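# Move one bottle from blue crate to turning table

## Task

Lift a single bottle out of the blue crate and set it upright on the rotating table. The crate has to stay upright on the trolley with its remaining bottles still standing in it, none of the bottles already carried by the table may be toppled, and at the end the robot must be in contact with no bottle and not with the crate.

## Robot and tools

Robot: two arms, left_arm and right_arm, each with six joints and a parallel gripper. Joint order for every row and every per-joint list in results is waist, shoulder, elbow, wrist pitch, wrist yaw, wrist roll. Stated joint ranges in radians: waist -2.880 to 2.880, shoulder 0.000 to 3.142, elbow 0.000 to 3.019, wrist pitch -1.693 to 1.571, wrist yaw -1.571 to 1.571, wrist roll -2.094 to 2.094. A real end stop may sit up to 0.085 rad to either side of these.

Scene frame (metres): origin at table-top height, halfway between the two nominal arm bases; +x reaches out over the table, +z is up, and left_arm sits on the +y side (arm names do not match image left/right). Base positions are only known if a BASES line appears. Printed hand positions can be off, more so far from the base. The gripper's fingers point along its own +z and close along its y; end_effector_position is the point between the pads, roughly 1 cm short of the tips.

Row format (used by both motion tools): one flat list of 14 numbers covering both arms, even if one arm stays still: left_arm's six joint values then its opening, then right_arm's six joint values then its opening. Joint values are offsets in [-1, 1], scaled per joint: 1.0 equals 1.264 rad (waist), 1.32 (shoulder), 1.276 (elbow), 1.83 (wrist pitch), 6.358 (wrist yaw), 7.625 (wrist roll). They are measured from the Joint targets reported at the start of the action (or move), never from the previous row, so sending the same offset twice moves the joint twice. Opening is absolute, not an offset: +1 fully open, -1 closed. To keep an arm where it is, send 0 for its joints and repeat its current opening (a 0 opening is itself a command, half open).

execute_actions(actions, cameras): actions is a list of actions; each action is a list of up to 15 rows, one per 1/30 s control step, and if shorter the last row is held to fill 15 steps. An empty list just reports state and images. An action that would push any joint more than 0.085 rad beyond its range (counted from the targets at its start) is rejected for both arms; a malformed action or an out-of-range first action rejects the whole call. cameras selects which images come back: omitted, null or ["all"] gives all, [] gives none; names are cam_high, cam_low, cam_left_wrist, cam_right_wrist (each 896x504).

move(target, speed, blend, opening_speed, blocking, cameras): target is one 14-number row, or a list of up to 15 such rows that differ only in joint offsets; every row's offsets count from the same Joint targets. All joints travel together, so the hand follows a curve; there is no collision avoidance, and joints lag the path. speed is the top rate in rad/s of whichever joint has the most to travel, 0.01 to 2, default 0.5; one value or one per target. blend (rad) rounds corners between listed targets; default 0 stops at each. opening_speed (at least 0.2, in scale units per second) ramps the fingers instead of jumping. blocking=false returns early while the move continues; until its end is reported, call wait or stop before issuing other motion. The move: line reports the ending (done, off_target meaning a joint rests over 0.035 rad from target, moving, held, fault), limits=held if steps were withheld, and the worst joint error per arm. done does not prove no contact.

wait(seconds 0 to 10): lets the scene run with last commands held; a running move continues. stop(): brakes a running move; it needs space to decelerate. zoom_image(camera, region [x0, y0, x1, y1] in pixels, top-left origin, at most 504x504): closer look at the latest image from that camera. finished_scene(scene, chance_done 1 to 99): ends the scene irreversibly; call only when the goal holds stably.

Results: Joint positions and Joint velocities per arm (rad, rad/s) plus finger gap (m; 0.094 fully open); Joint targets (the base for your next offsets); Tool commands; grip_measured on the opening scale; joint torques (sign positive toward larger angle, with offsets and noise; joints 3 and 4 wrap at ±28 N m); step readings for action calls, with HELD marking withheld steps. "joint sent to its limit" means a joint was driven to its real end; its absence does not mean more room. "joint command not followed" means the clearance check altered targets; it does not keep the two grippers apart.

Motion limits: each joint's target may lead its measured angle by at most 0.264 (waist), 0.32, 0.276, 0.33, 0.701, 1.97 rad, and targets placing the gripper over 110 mm from its measured spot are scaled back, so big moves need several actions and leftover motion must be re-sent. Tiny displacements may not start a joint.

Gripping: grip_measured reads a little wide when empty and a few mm narrow under full squeeze, more on round parts like bottles. Command slightly below the touch reading for a light hold, about 0.11 lower for full force. Release by commanding well above grip_measured.

Avoid: fast moves into contact and targets far past a contact (hard hits and presses), collisions between the two arms (can fail outright), dropping the bottle, releasing things while they move, knocking anything out of the work area, toppling bottles on the turning table or in the crate, and tipping the crate. Occasional external tugs on held parts may occur. Long holding, stretched poses or pushing against obstacles heat motors; a MOTOR HOT line warns, and at 100 °C the arm goes limp for 30 s or more. To end a push, command targets back past the measured positions. The simulation keeps running while you compose replies.

Each tool is called after "Request:" as name([rows], argument=value, ...), one row to a line, values as JSON.

## Session

I'll start by reading the current state of the scene.

Request:
execute_actions(actions=[])

Scene clock: 0.00 s.
left_arm: end_effector_position=(+0.7191, +0.4023, +0.1776) grip_measured=+1.000 end_effector_quat_wxyz=(+0.376, +0.095, +0.916, +0.099) | right_arm: end_effector_position=(+0.2268, +0.2610, +0.3170) grip_measured=+1.000 end_effector_quat_wxyz=(+0.455, -0.512, +0.620, +0.384)
Joint names: [waist, shoulder, elbow, wrist pitch, wrist yaw, wrist roll]
Joint positions: left_arm=[0.065 1.933 1.637 -0.478 -0.065 0.296 0.094] | right_arm=[1.013 1.194 0.882 -0.003 -0.343 -0.099 0.094]
Joint velocities: left_arm=[-0.005 -0.015 -0.002 -0.002 -0.066 -0.022 0] | right_arm=[0.005 -0.005 0.017 -0.002 0.007 -0.007 0]
Joint torques (N m): no reading
Motor temperatures (°C): left_arm=[39 30 36 25 33 31 34] | right_arm=[34 31 30 36 26 37 34]
Heat: left arm: hottest waist 39 °C; right arm: hottest wrist roll 37 °C.
Joint targets: left_arm=[0.065 1.926 1.669 -0.473 -0.065 0.296] | right_arm=[1.013 1.192 0.913 0.002 -0.343 -0.099]
Tool commands: left_gripper/opening=+1.0 right_gripper/opening=+1.0

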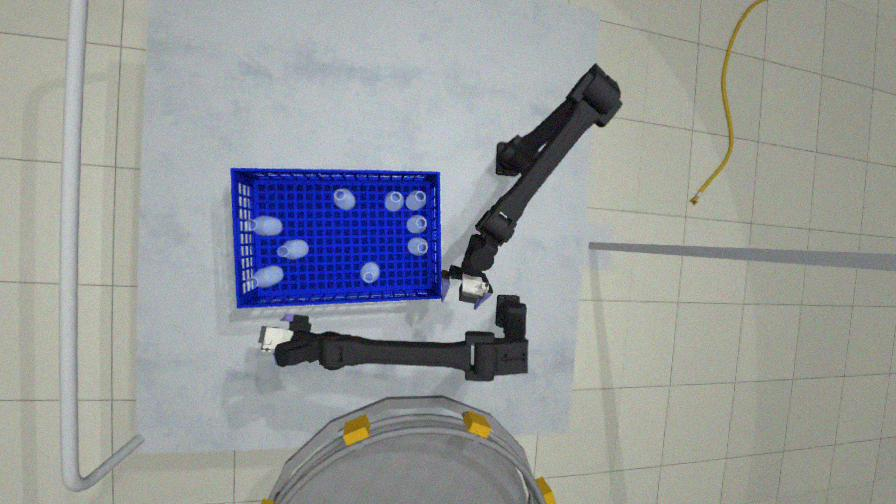

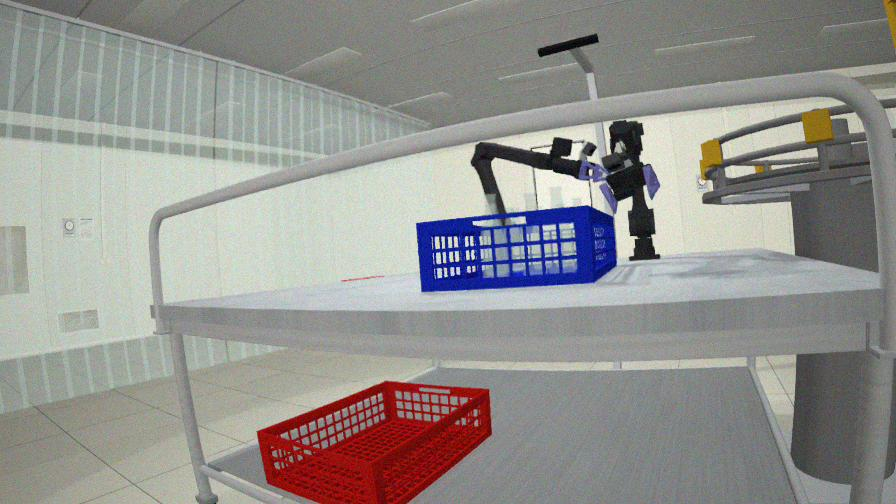

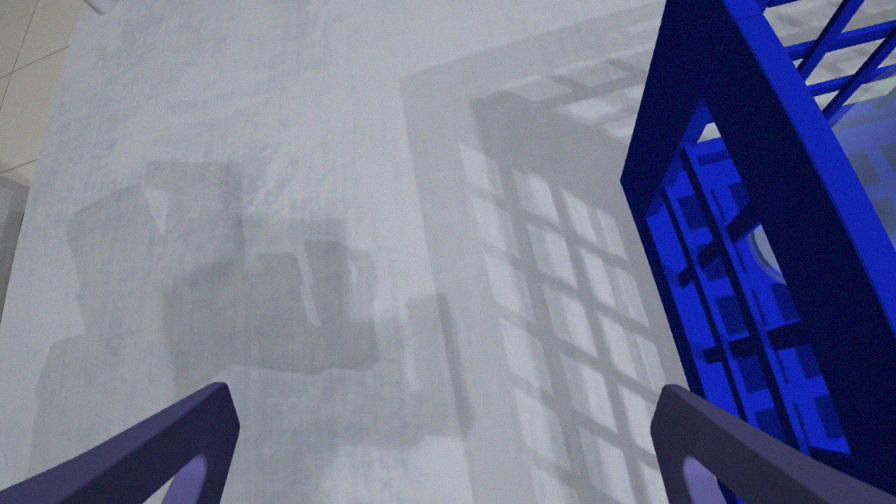

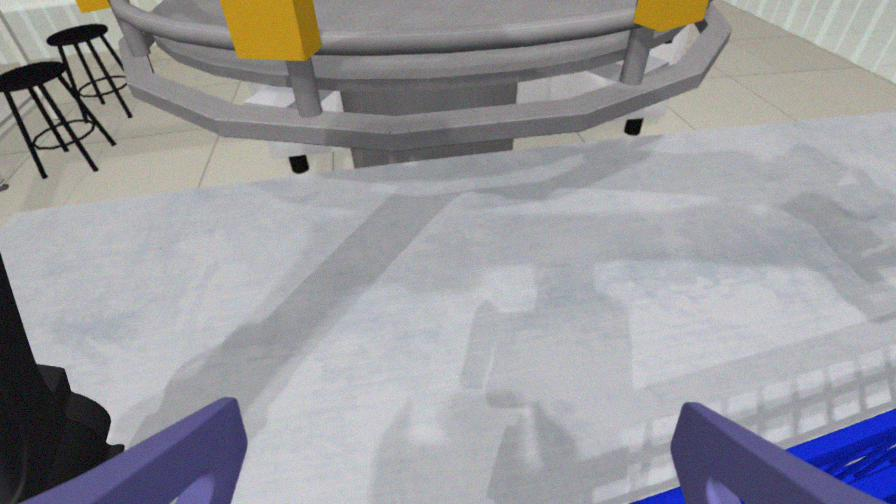

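Request:
zoom_image(camera="cam_high", region=[200, 140, 620, 400])

Request:
zoom_image(camera="cam_high", region=[180, 300, 620, 504])

Request:
zoom_image(camera="cam_low", region=[400, 0, 896, 320])

Scaled by 1.200 from the camera's 896x504 image, which has a finer 1280x720 frame.

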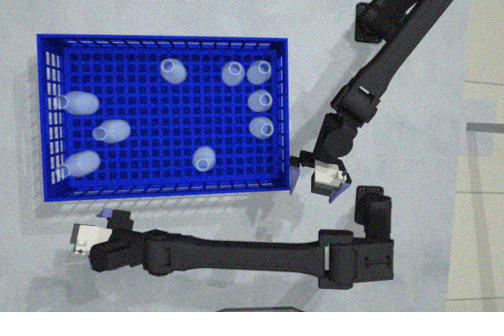

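Scaled by 1.145 from the camera's 896x504 image, which has a finer 1280x720 frame.

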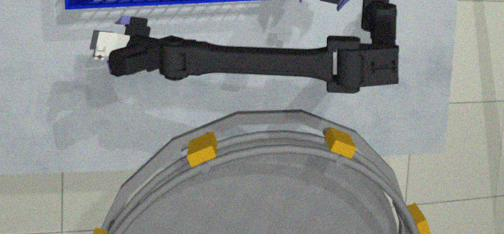

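Scaled by 1.016 from the camera's 896x504 image, which has a finer 1280x720 frame.

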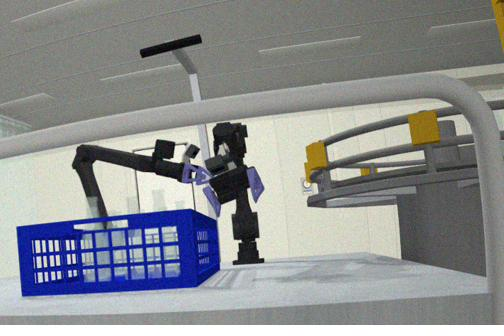

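Request:
zoom_image(camera="cam_high", region=[430, 40, 680, 200])

Request:
zoom_image(camera="cam_high", region=[400, 240, 600, 400])

Request:
zoom_image(camera="cam_low", region=[460, 100, 720, 300])

Scaled by 2.016 from the camera's 896x504 image, which has a finer 1280x720 frame.

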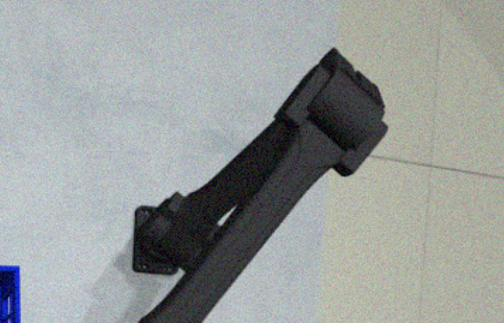

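Scaled by 2.520 from the camera's 896x504 image, which has a finer 1280x720 frame.

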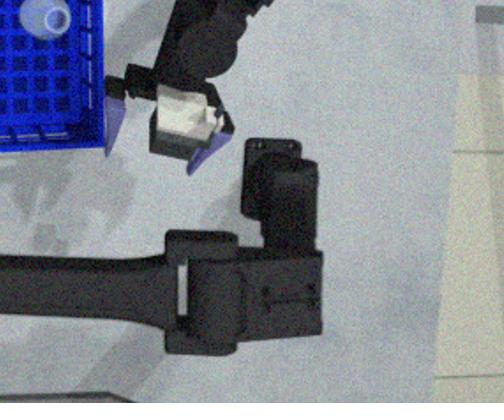

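Scaled by 1.938 from the camera's 896x504 image, which has a finer 1280x720 frame.

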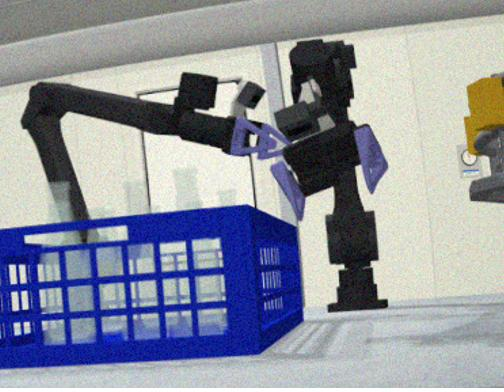

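Request:
zoom_image(camera="cam_right_wrist", region=[0, 0, 448, 200])

Request:
zoom_image(camera="cam_right_wrist", region=[448, 0, 896, 200])

Request:
zoom_image(camera="cam_low", region=[640, 60, 896, 260])

Scaled by 1.125 from the camera's 896x504 image, which has a finer 1280x720 frame.

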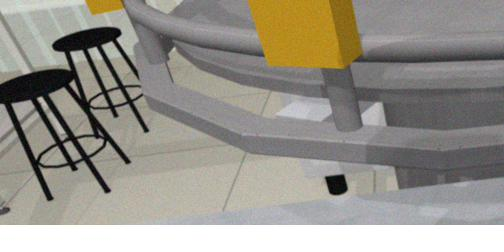

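Scaled by 1.125 from the camera's 896x504 image, which has a finer 1280x720 frame.

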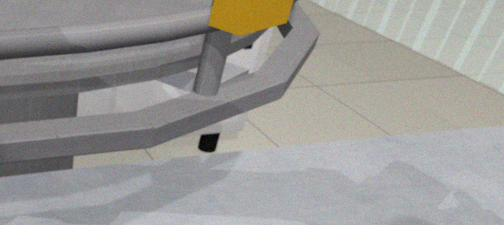

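Scaled by 1.969 from the camera's 896x504 image, which has a finer 1280x720 frame.

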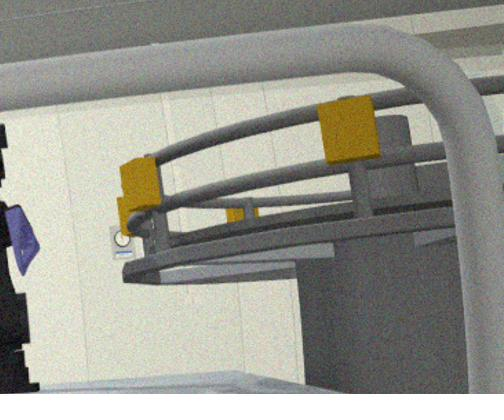

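Request:
zoom_image(camera="cam_low", region=[410, 180, 630, 300])

Request:
zoom_image(camera="cam_high", region=[320, 160, 450, 300])

Request:
zoom_image(camera="cam_high", region=[225, 160, 355, 310])

Scaled by 2.291 from the camera's 896x504 image, which has a finer 1280x720 frame.

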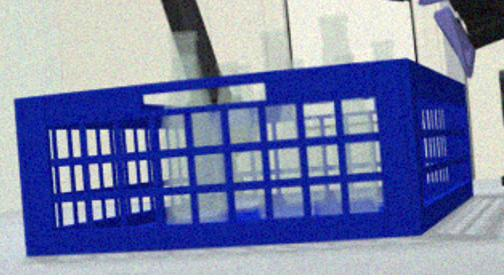

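Scaled by 3.600 from the camera's 896x504 image, which has a finer 1280x720 frame.

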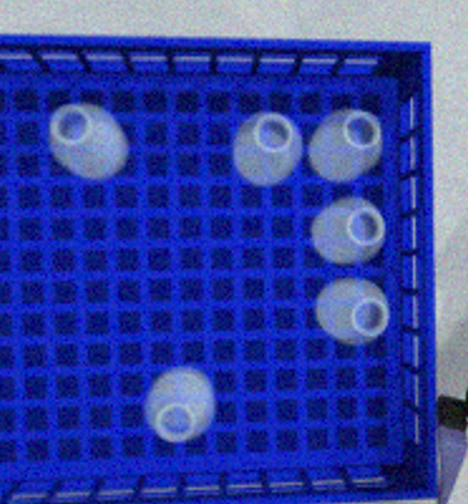

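Scaled by 3.360 from the camera's 896x504 image, which has a finer 1280x720 frame.

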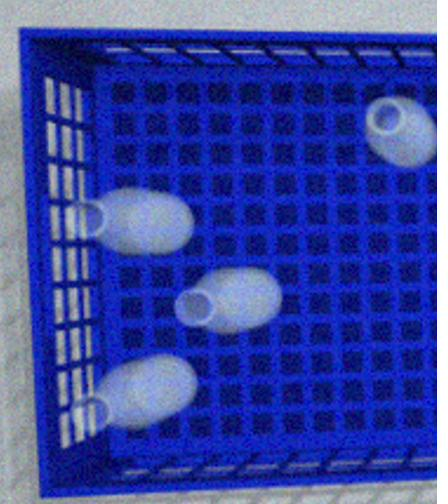

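Request:
wait(seconds=0, cameras=["cam_high", "cam_right_wrist"])

Scene clock: 40.37 s.
left_arm: end_effector_position=(+0.7191, +0.4023, +0.1776) grip_measured=+1.000 end_effector_quat_wxyz=(+0.376, +0.095, +0.916, +0.099) | right_arm: end_effector_position=(+0.2268, +0.2610, +0.3170) grip_measured=+1.000 end_effector_quat_wxyz=(+0.455, -0.512, +0.620, +0.384)
Joint names: [waist, shoulder, elbow, wrist pitch, wrist yaw, wrist roll]
Joint positions: left_arm=[0.065 1.933 1.637 -0.478 -0.065 0.296 0.094] | right_arm=[1.013 1.194 0.882 -0.003 -0.343 -0.099 0.094]
Joint velocities: left_arm=[-0.005 -0.005 0.002 -0.012 -0.007 -0.051 0] | right_arm=[0.005 -0.005 -0.007 -0.017 -0.007 -0.051 0]
Joint torques (N m): left_arm=[-1.67 -19.9 10.76 1.76 -0.02 -0.11] | right_arm=[-0.62 -6.36 13.19 1.81 -0.24 0.12]
Motor temperatures (°C): left_arm=[38 34 47 25 32 30 32] | right_arm=[33 32 42 36 26 35 32]
Heat: left arm: hottest elbow 47 °C; right arm: hottest elbow 42 °C.
Joint targets: left_arm=[0.065 1.926 1.669 -0.473 -0.065 0.296] | right_arm=[1.013 1.192 0.913 0.002 -0.343 -0.099]
Tool commands: left_gripper/opening=+1.0 right_gripper/opening=+1.0
Images, in order (width x height): cam_high 896x504, cam_right_wrist 896x504.

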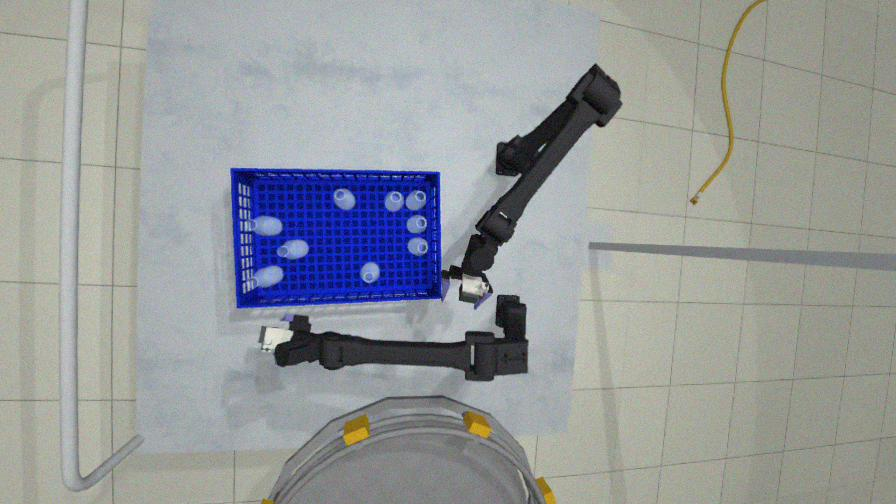

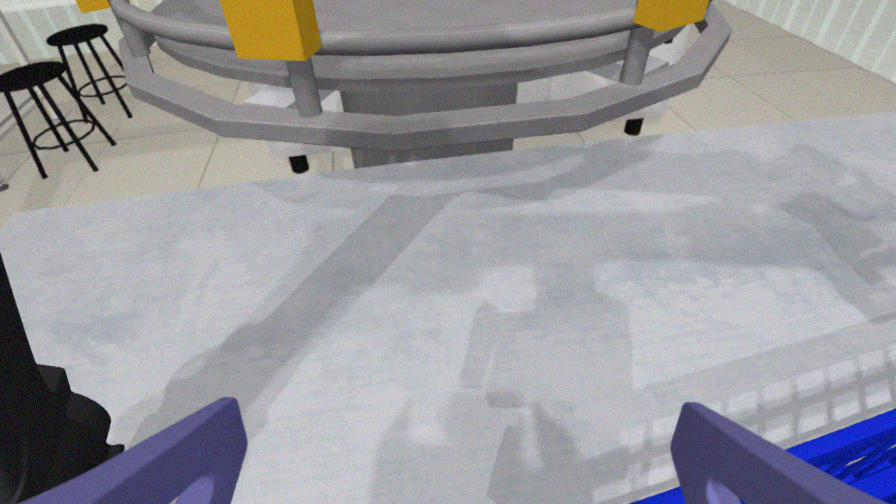

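Request:
move(target=[0,0,0,0,0,0,1, 0,0.286,0.977,-0.3945,0,0,1], speed=0.8, cameras=["cam_high", "cam_right_wrist"])

Scene clock: 67.03 s.
left_arm: end_effector_position=(+0.7191, +0.4023, +0.1776) grip_measured=+1.000 end_effector_quat_wxyz=(+0.376, +0.095, +0.916, +0.099) | right_arm: end_effector_position=(+0.2337, +0.2725, +0.3230) grip_measured=+1.000 end_effector_quat_wxyz=(+0.439, -0.516, +0.631, +0.378)
Joint names: [waist, shoulder, elbow, wrist pitch, wrist yaw, wrist roll]
Joint positions: left_arm=[0.065 1.933 1.637 -0.478 -0.065 0.296 0.094] | right_arm=[1.013 1.227 0.95 -0.078 -0.343 -0.099 0.094]
Joint velocities: left_arm=[-0.015 -0.015 -0.022 -0.012 -0.051 -0.051 0] | right_arm=[-0.015 0.005 0.007 0.012 0.022 0.022 0]
Joint torques (N m): left_arm=[-1.61 -20.07 10.65 1.7 -0.02 -0.15] | right_arm=[-0.67 -7.18 11.49 1.99 -0.24 0.12]
Motor temperatures (°C): left_arm=[38 35 50 25 31 29 31] | right_arm=[32 32 46 35 26 34 31]
Heat: left arm: hottest elbow 50 °C; right arm: hottest elbow 46 °C.
Joint targets: left_arm=[0.065 1.926 1.669 -0.473 -0.065 0.296] | right_arm=[1.013 1.222 0.960 -0.067 -0.343 -0.099]
move: held (right_arm; a check stopped the path); limits=held; right_arm: the elbow is farthest, 1.210 rad from its target
joint command not followed: on one or more control steps a check withheld the commanded joint targets of the right arm, and it was not sent them on those steps.
cause: the commanded joint targets, or the way to them, would bring a part of the robot too close to another arm (this arm's fingers and the left arm's forearm (the part past the elbow)).
Images, in order (width x height): cam_high 896x504, cam_right_wrist 896x504.

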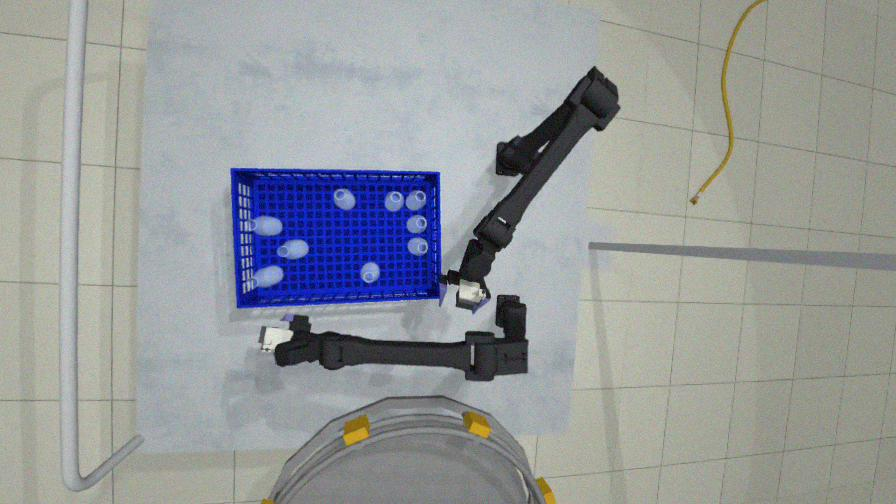

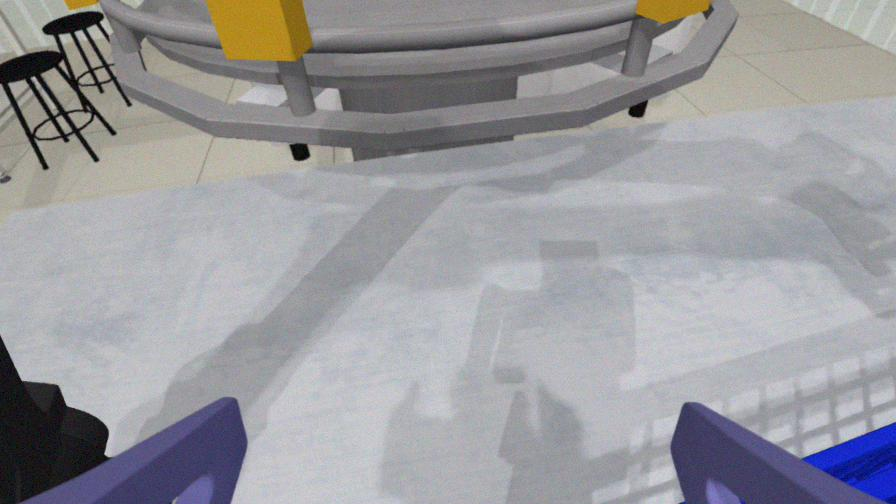

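Request:
move(target=[0,-0.474,0,-0.26,0,0,1, 0,0,0,0,0,0,1], speed=0.8, cameras=["cam_high", "cam_left_wrist"])

Scene clock: 86.20 s.
left_arm: end_effector_position=(+0.5095, +0.3892, +0.4963) grip_measured=+1.000 end_effector_quat_wxyz=(+0.448, +0.088, +0.883, +0.110) | right_arm: end_effector_position=(+0.2337, +0.2725, +0.3230) grip_measured=+1.000 end_effector_quat_wxyz=(+0.439, -0.516, +0.631, +0.378)
Joint names: [waist, shoulder, elbow, wrist pitch, wrist yaw, wrist roll]
Joint positions: left_arm=[0.065 1.307 1.637 -0.945 -0.065 0.296 0.094] | right_arm=[1.013 1.227 0.95 -0.078 -0.343 -0.099 0.094]
Joint velocities: left_arm=[0.005 0.015 0.012 0.007 -0.007 -0.037 0] | right_arm=[-0.005 -0.005 0.022 0.002 -0.051 -0.051 0]
Joint torques (N m): left_arm=[-1.96 -10.64 10.76 1.66 -0.02 -0.16] | right_arm=[-0.62 -7.18 11.54 1.99 -0.24 0.12]
Motor temperatures (°C): left_arm=[38 36 52 25 31 28 31] | right_arm=[32 32 47 35 26 33 30]
Heat: left arm: hottest elbow 52 °C; right arm: hottest elbow 47 °C.
Joint targets: left_arm=[0.065 1.300 1.669 -0.949 -0.065 0.296] | right_arm=[1.013 1.222 0.960 -0.067 -0.343 -0.099]
move: done
Images, in order (width x height): cam_high 896x504, cam_left_wrist 896x504.

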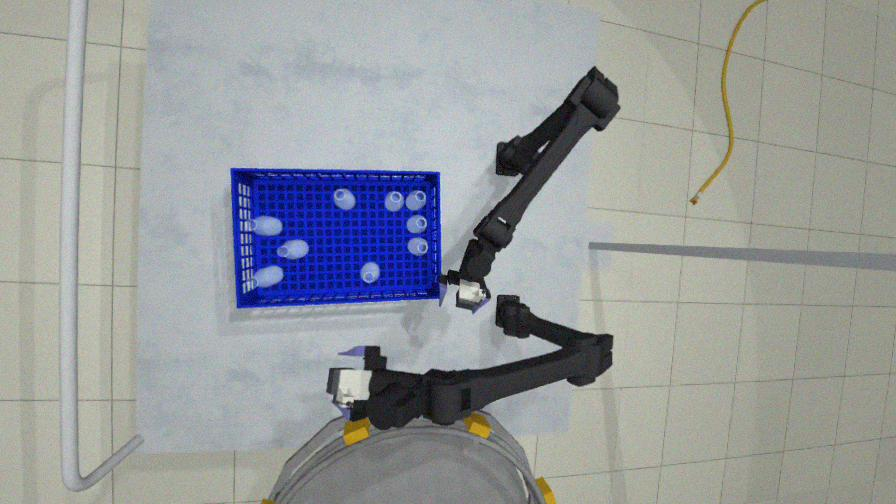

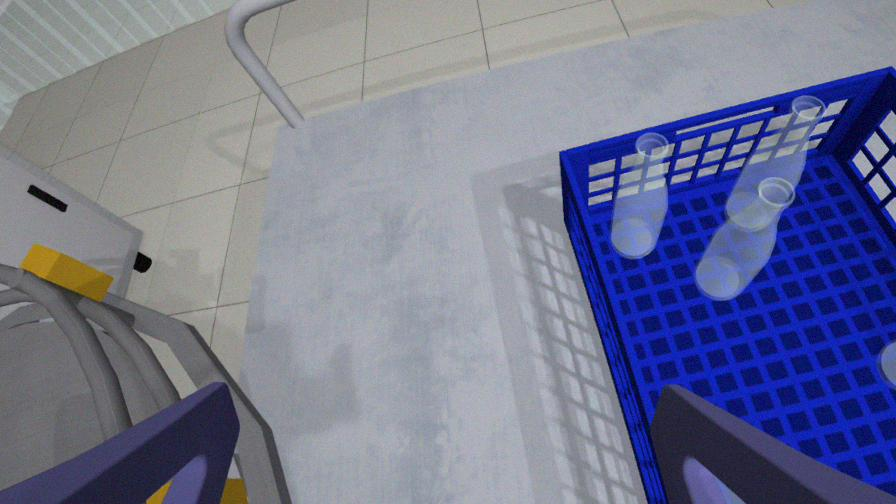

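Request:
zoom_image(camera="cam_high", region=[310, 320, 450, 440])

Request:
zoom_image(camera="cam_high", region=[420, 240, 540, 340])

Request:
zoom_image(camera="cam_left_wrist", region=[0, 150, 300, 504])

Request:
zoom_image(camera="cam_left_wrist", region=[540, 40, 896, 404])

Scaled by 3.600 from the camera's 896x504 image, which has a finer 1280x720 frame.

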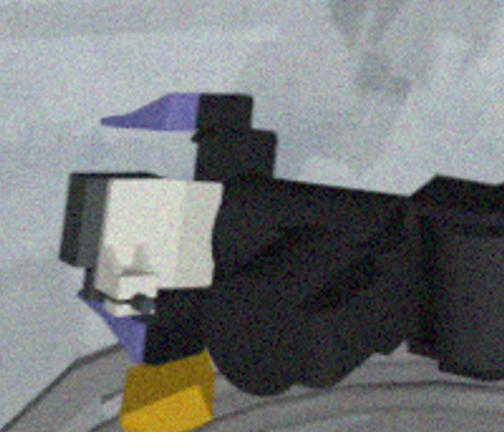

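Scaled by 4.200 from the camera's 896x504 image, which has a finer 1280x720 frame.

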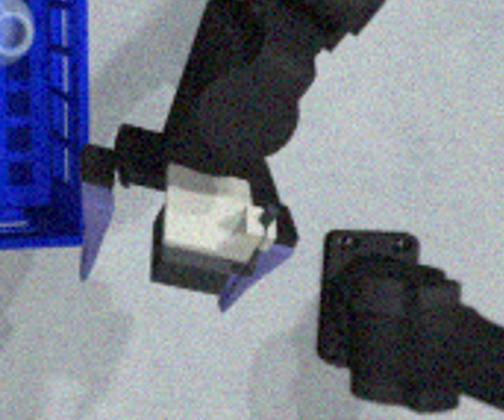

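Scaled by 1.424 from the camera's 896x504 image, which has a finer 1280x720 frame.

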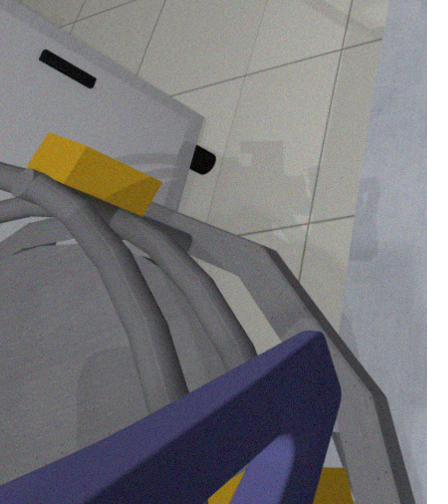

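Scaled by 1.385 from the camera's 896x504 image, which has a finer 1280x720 frame.

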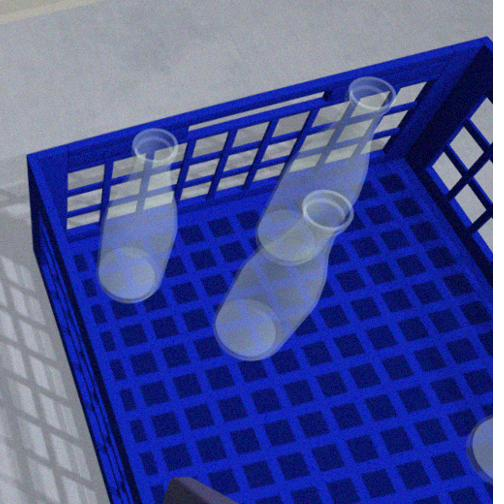

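Request:
move(target=[0.74,-0.227,0,-0.137,0.0102,-0.0388,1, -0.0894,-0.547,0.188,-0.51,0.054,0.013,1], speed=0.7)

Scene clock: 130.37 s.
left_arm: end_effector_position=(+0.1733, +0.6701, +0.5840) grip_measured=+1.000 end_effector_quat_wxyz=(+0.426, -0.412, +0.770, +0.235) | right_arm: end_effector_position=(+0.1529, -0.0233, +0.5274) grip_measured=+1.000 end_effector_quat_wxyz=(+0.522, -0.372, +0.722, +0.259)
Joint names: [waist, shoulder, elbow, wrist pitch, wrist yaw, wrist roll]
Joint positions: left_arm=[0.995 0.998 1.637 -1.194 -0.004 0.011 0.094] | right_arm=[0.915 0.493 1.162 -0.996 -0.001 -0.016 0.094]
Joint velocities: left_arm=[-0.005 0.005 0.002 0.007 0.007 0.007 0] | right_arm=[-0.005 -0.015 -0.017 0.002 -0.022 -0.022 0]
Joint torques (N m): left_arm=[-1.44 -4.25 9.83 1.63 0.15 -0.25] | right_arm=[-1.9 2.96 12.36 1.52 -0.08 0.3]
Motor temperatures (°C): left_arm=[38 35 54 24 29 27 29] | right_arm=[32 31 48 35 25 32 29]
Heat: left arm: hottest elbow 54 °C; right arm: hottest elbow 48 °C.
Joint targets: left_arm=[1.001 1.001 1.669 -1.200 0.000 0.000] | right_arm=[0.900 0.500 1.200 -1.001 0.001 0.000]
move: off_target (right_arm); right_arm: the elbow is farthest, 0.038 rad from its target

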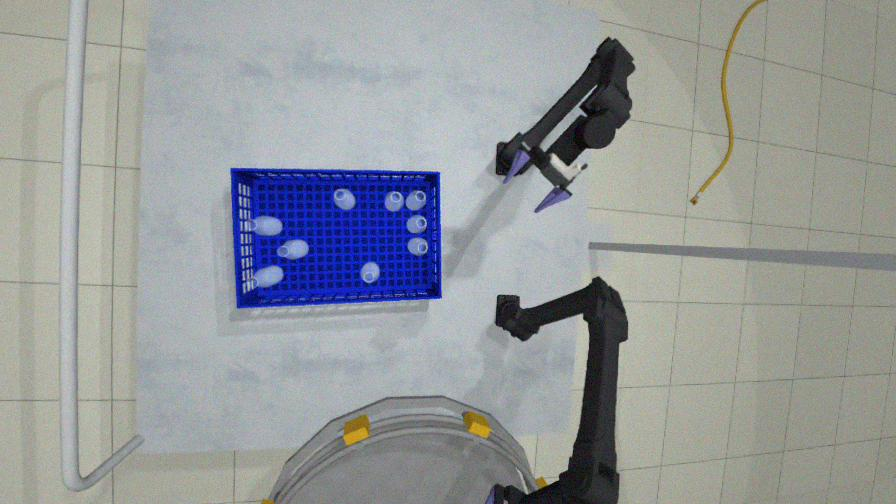

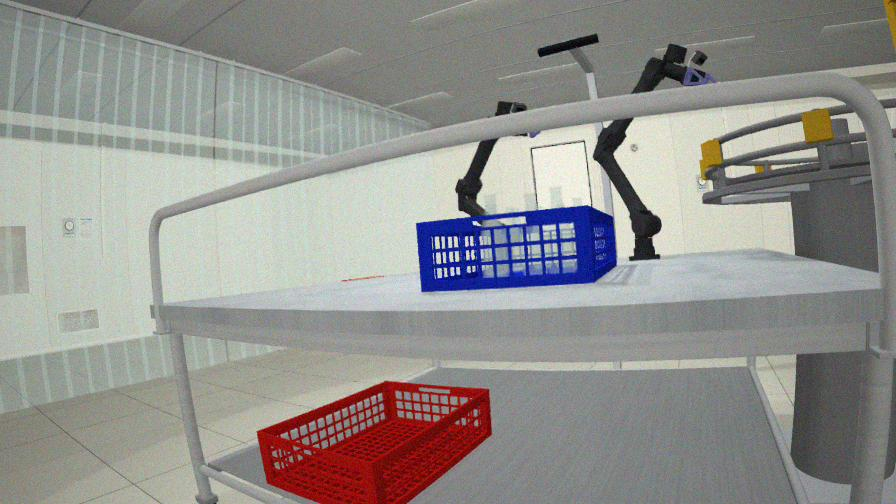

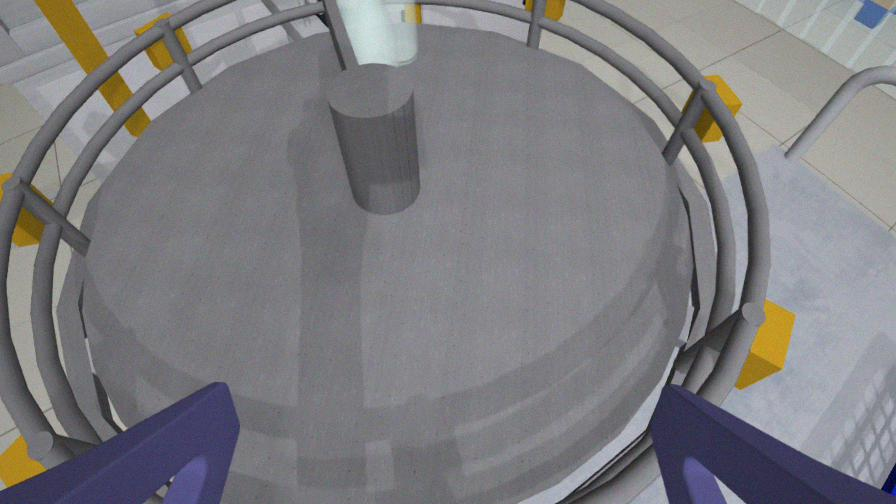

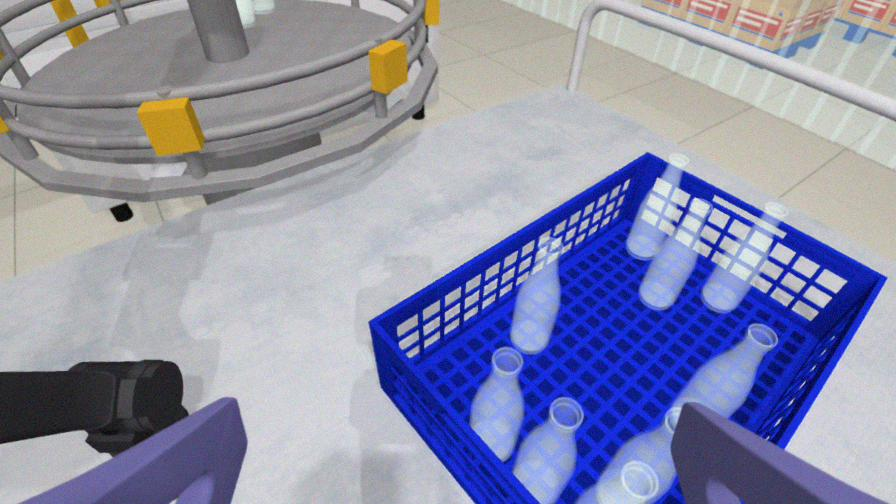

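Request:
wait(seconds=1.5, cameras=["cam_left_wrist", "cam_right_wrist"])

Scene clock: 134.37 s.
left_arm: end_effector_position=(+0.1733, +0.6701, +0.5840) grip_measured=+1.000 end_effector_quat_wxyz=(+0.426, -0.413, +0.770, +0.235) | right_arm: end_effector_position=(+0.1529, -0.0233, +0.5274) grip_measured=+1.000 end_effector_quat_wxyz=(+0.522, -0.372, +0.723, +0.259)
Joint names: [waist, shoulder, elbow, wrist pitch, wrist yaw, wrist roll]
Joint positions: left_arm=[0.995 0.998 1.637 -1.194 -0.004 0.01 0.094] | right_arm=[0.915 0.493 1.162 -0.996 -0.001 -0.015 0.094]
Joint velocities: left_arm=[-0.015 -0.005 -0.012 0.002 -0.007 0.022 0] | right_arm=[0.005 -0.015 0.002 0.012 -0.007 -0.037 0]
Joint torques (N m): left_arm=[-1.32 -4.37 9.78 1.61 0.13 -0.19] | right_arm=[-1.85 3.02 12.36 1.5 -0.09 0.29]
Motor temperatures (°C): left_arm=[38 35 54 24 29 27 29] | right_arm=[32 31 48 35 25 31 28]
Heat: left arm: hottest elbow 54 °C; right arm: hottest elbow 48 °C.
Joint targets: left_arm=[1.001 1.001 1.669 -1.200 0.000 0.000] | right_arm=[0.900 0.500 1.200 -1.001 0.001 0.000]
Tool commands: left_gripper/opening=+1.0 right_gripper/opening=+1.0
wait: 1.50 s; at rest from the start
Images, in order (width x height): cam_left_wrist 896x504, cam_right_wrist 896x504.

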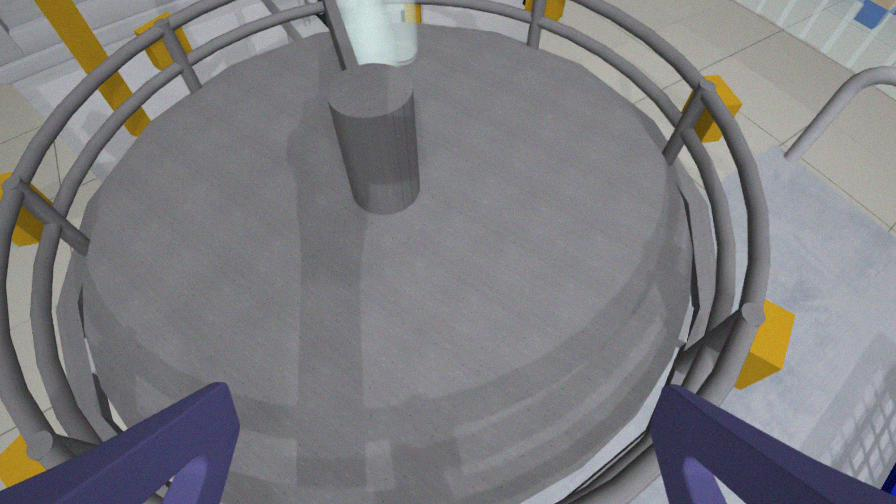

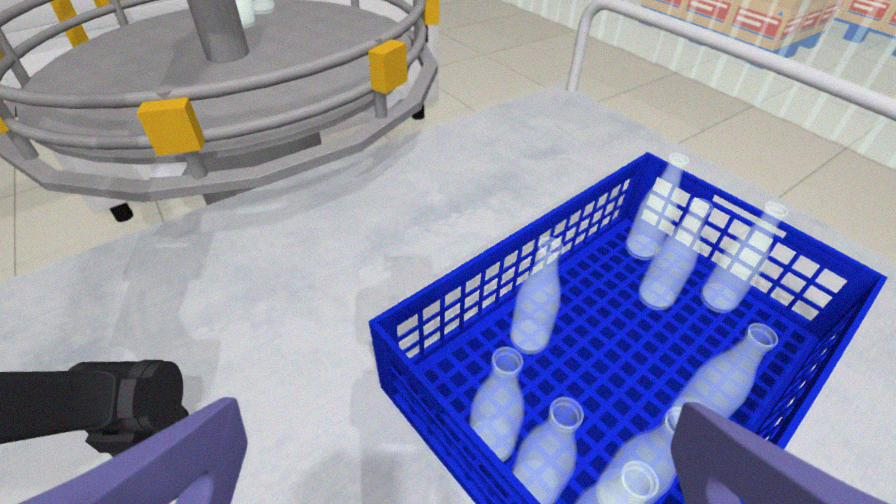

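Request:
zoom_image(camera="cam_right_wrist", region=[340, 150, 620, 504])

Request:
zoom_image(camera="cam_right_wrist", region=[0, 0, 450, 250])

Request:
zoom_image(camera="cam_left_wrist", region=[250, 0, 560, 230])

Scaled by 1.424 from the camera's 896x504 image, which has a finer 1280x720 frame.

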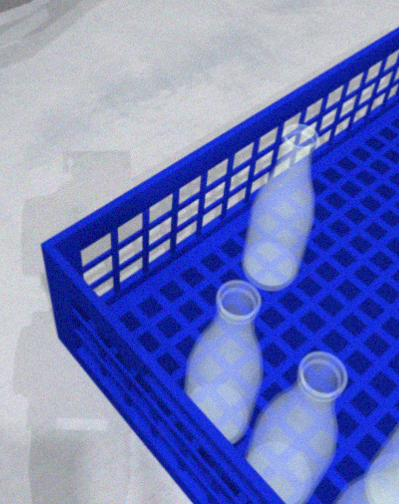

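Scaled by 1.120 from the camera's 896x504 image, which has a finer 1280x720 frame.

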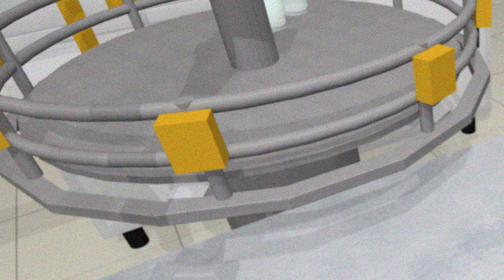

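Scaled by 1.626 from the camera's 896x504 image, which has a finer 1280x720 frame.

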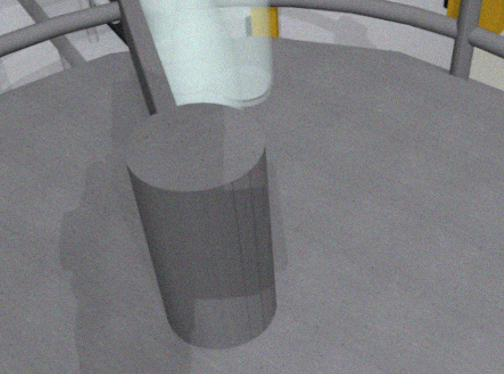

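Request:
move(target=[0,0,0,0.164,0,0,1, 0,0,0,0,0,0,1], speed=0.8, cameras=["cam_high", "cam_left_wrist"])

Scene clock: 176.00 s.
left_arm: end_effector_position=(+0.1883, +0.6931, +0.6462) grip_measured=+1.000 end_effector_quat_wxyz=(+0.528, -0.377, +0.703, +0.291) | right_arm: end_effector_position=(+0.1530, -0.0233, +0.5274) grip_measured=+1.000 end_effector_quat_wxyz=(+0.522, -0.372, +0.723, +0.259)
Joint names: [waist, shoulder, elbow, wrist pitch, wrist yaw, wrist roll]
Joint positions: left_arm=[0.995 0.998 1.637 -0.917 -0.004 0.01 0.094] | right_arm=[0.915 0.493 1.162 -0.996 -0.001 -0.015 0.094]
Joint velocities: left_arm=[0.005 -0.005 0.007 0.007 -0.022 -0.022 0] | right_arm=[-0.005 -0.005 0.007 0.007 -0.125 0.007 0]
Joint torques (N m): left_arm=[-1.32 -4.84 9.83 2.76 0.14 -0.19] | right_arm=[-1.79 2.96 12.37 1.51 -0.09 0.29]
Motor temperatures (°C): left_arm=[37 32 52 24 29 26 28] | right_arm=[31 30 51 34 25 30 27]
Heat: left arm: hottest elbow 52 °C; right arm: hottest elbow 51 °C.
Joint targets: left_arm=[1.001 1.001 1.669 -0.900 0.000 0.000] | right_arm=[0.900 0.500 1.200 -1.001 0.001 0.000]
move: off_target (right_arm); right_arm: the elbow is farthest, 0.038 rad from its target
Images, in order (width x height): cam_high 896x504, cam_left_wrist 896x504.

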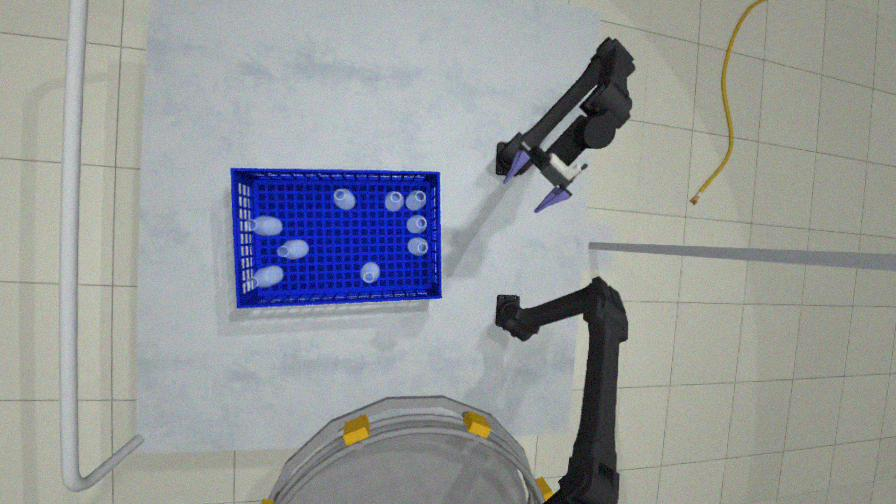

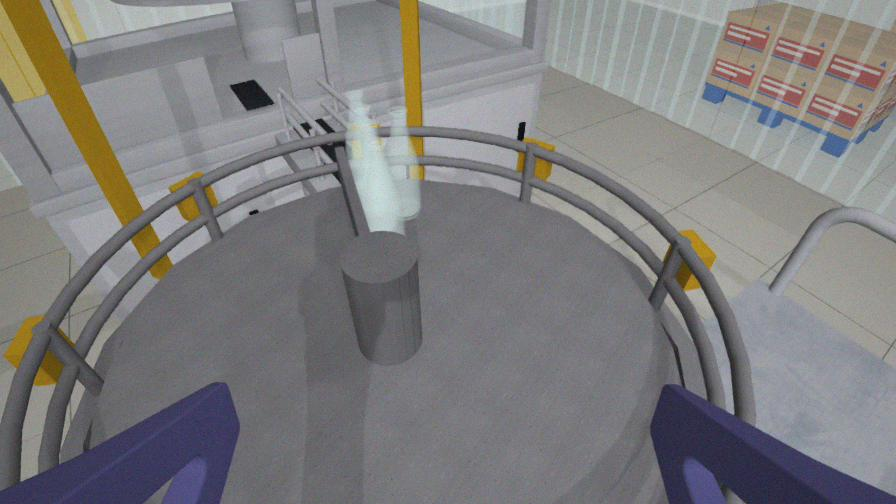

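Request:
zoom_image(camera="cam_left_wrist", region=[230, 60, 480, 380])

Request:
wait(seconds=0.5, cameras=["cam_left_wrist"])

Request:
zoom_image(camera="cam_left_wrist", region=[230, 60, 480, 380])

Scaled by 1.575 from the camera's 896x504 image, which has a finer 1280x720 frame.

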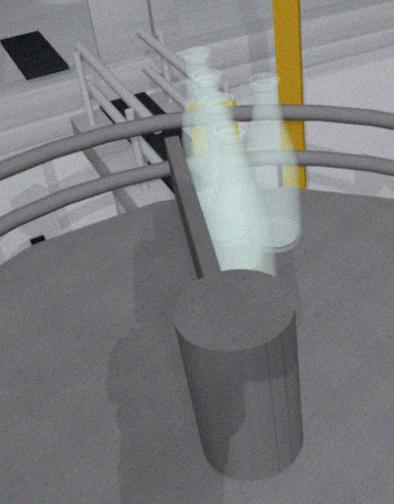

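Scene clock: 184.17 s.
left_arm: end_effector_position=(+0.1883, +0.6931, +0.6462) grip_measured=+1.000 end_effector_quat_wxyz=(+0.528, -0.377, +0.703, +0.291) | right_arm: end_effector_position=(+0.1530, -0.0233, +0.5274) grip_measured=+1.000 end_effector_quat_wxyz=(+0.522, -0.372, +0.723, +0.259)
Joint names: [waist, shoulder, elbow, wrist pitch, wrist yaw, wrist roll]
Joint positions: left_arm=[0.995 0.998 1.637 -0.917 -0.004 0.01 0.094] | right_arm=[0.915 0.493 1.162 -0.996 -0.001 -0.015 0.094]
Joint velocities: left_arm=[-0.005 0.015 0.017 -0.002 0.007 -0.022 0] | right_arm=[-0.005 0.005 -0.007 -0.002 0.037 0.022 0]
Joint torques (N m): left_arm=[-1.26 -3.9 9.95 2.62 0.18 -0.21] | right_arm=[-1.85 2.96 12.36 1.5 -0.09 0.29]
Motor temperatures (°C): left_arm=[37 32 52 24 28 26 28] | right_arm=[31 30 51 34 25 30 27]
Heat: left arm: hottest elbow 52 °C; right arm: hottest elbow 51 °C.
Joint targets: left_arm=[1.001 1.001 1.669 -0.900 0.000 0.000] | right_arm=[0.900 0.500 1.200 -1.001 0.001 0.000]
Tool commands: left_gripper/opening=+1.0 right_gripper/opening=+1.0
wait: 0.50 s; at rest from the start
Images, in order (width x height): cam_left_wrist 896x504.

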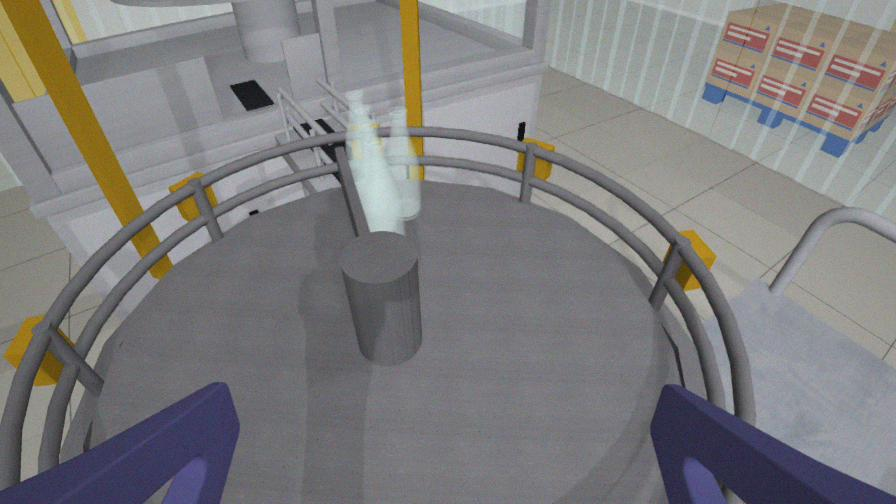

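Scaled by 1.575 from the camera's 896x504 image, which has a finer 1280x720 frame.

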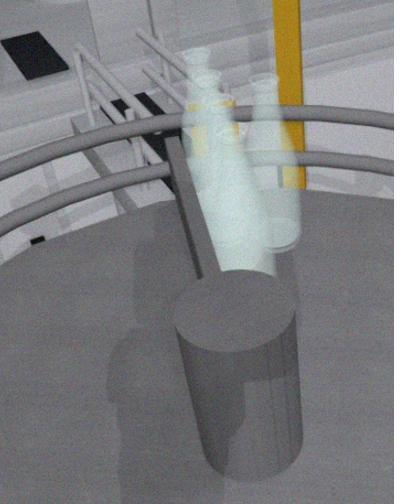

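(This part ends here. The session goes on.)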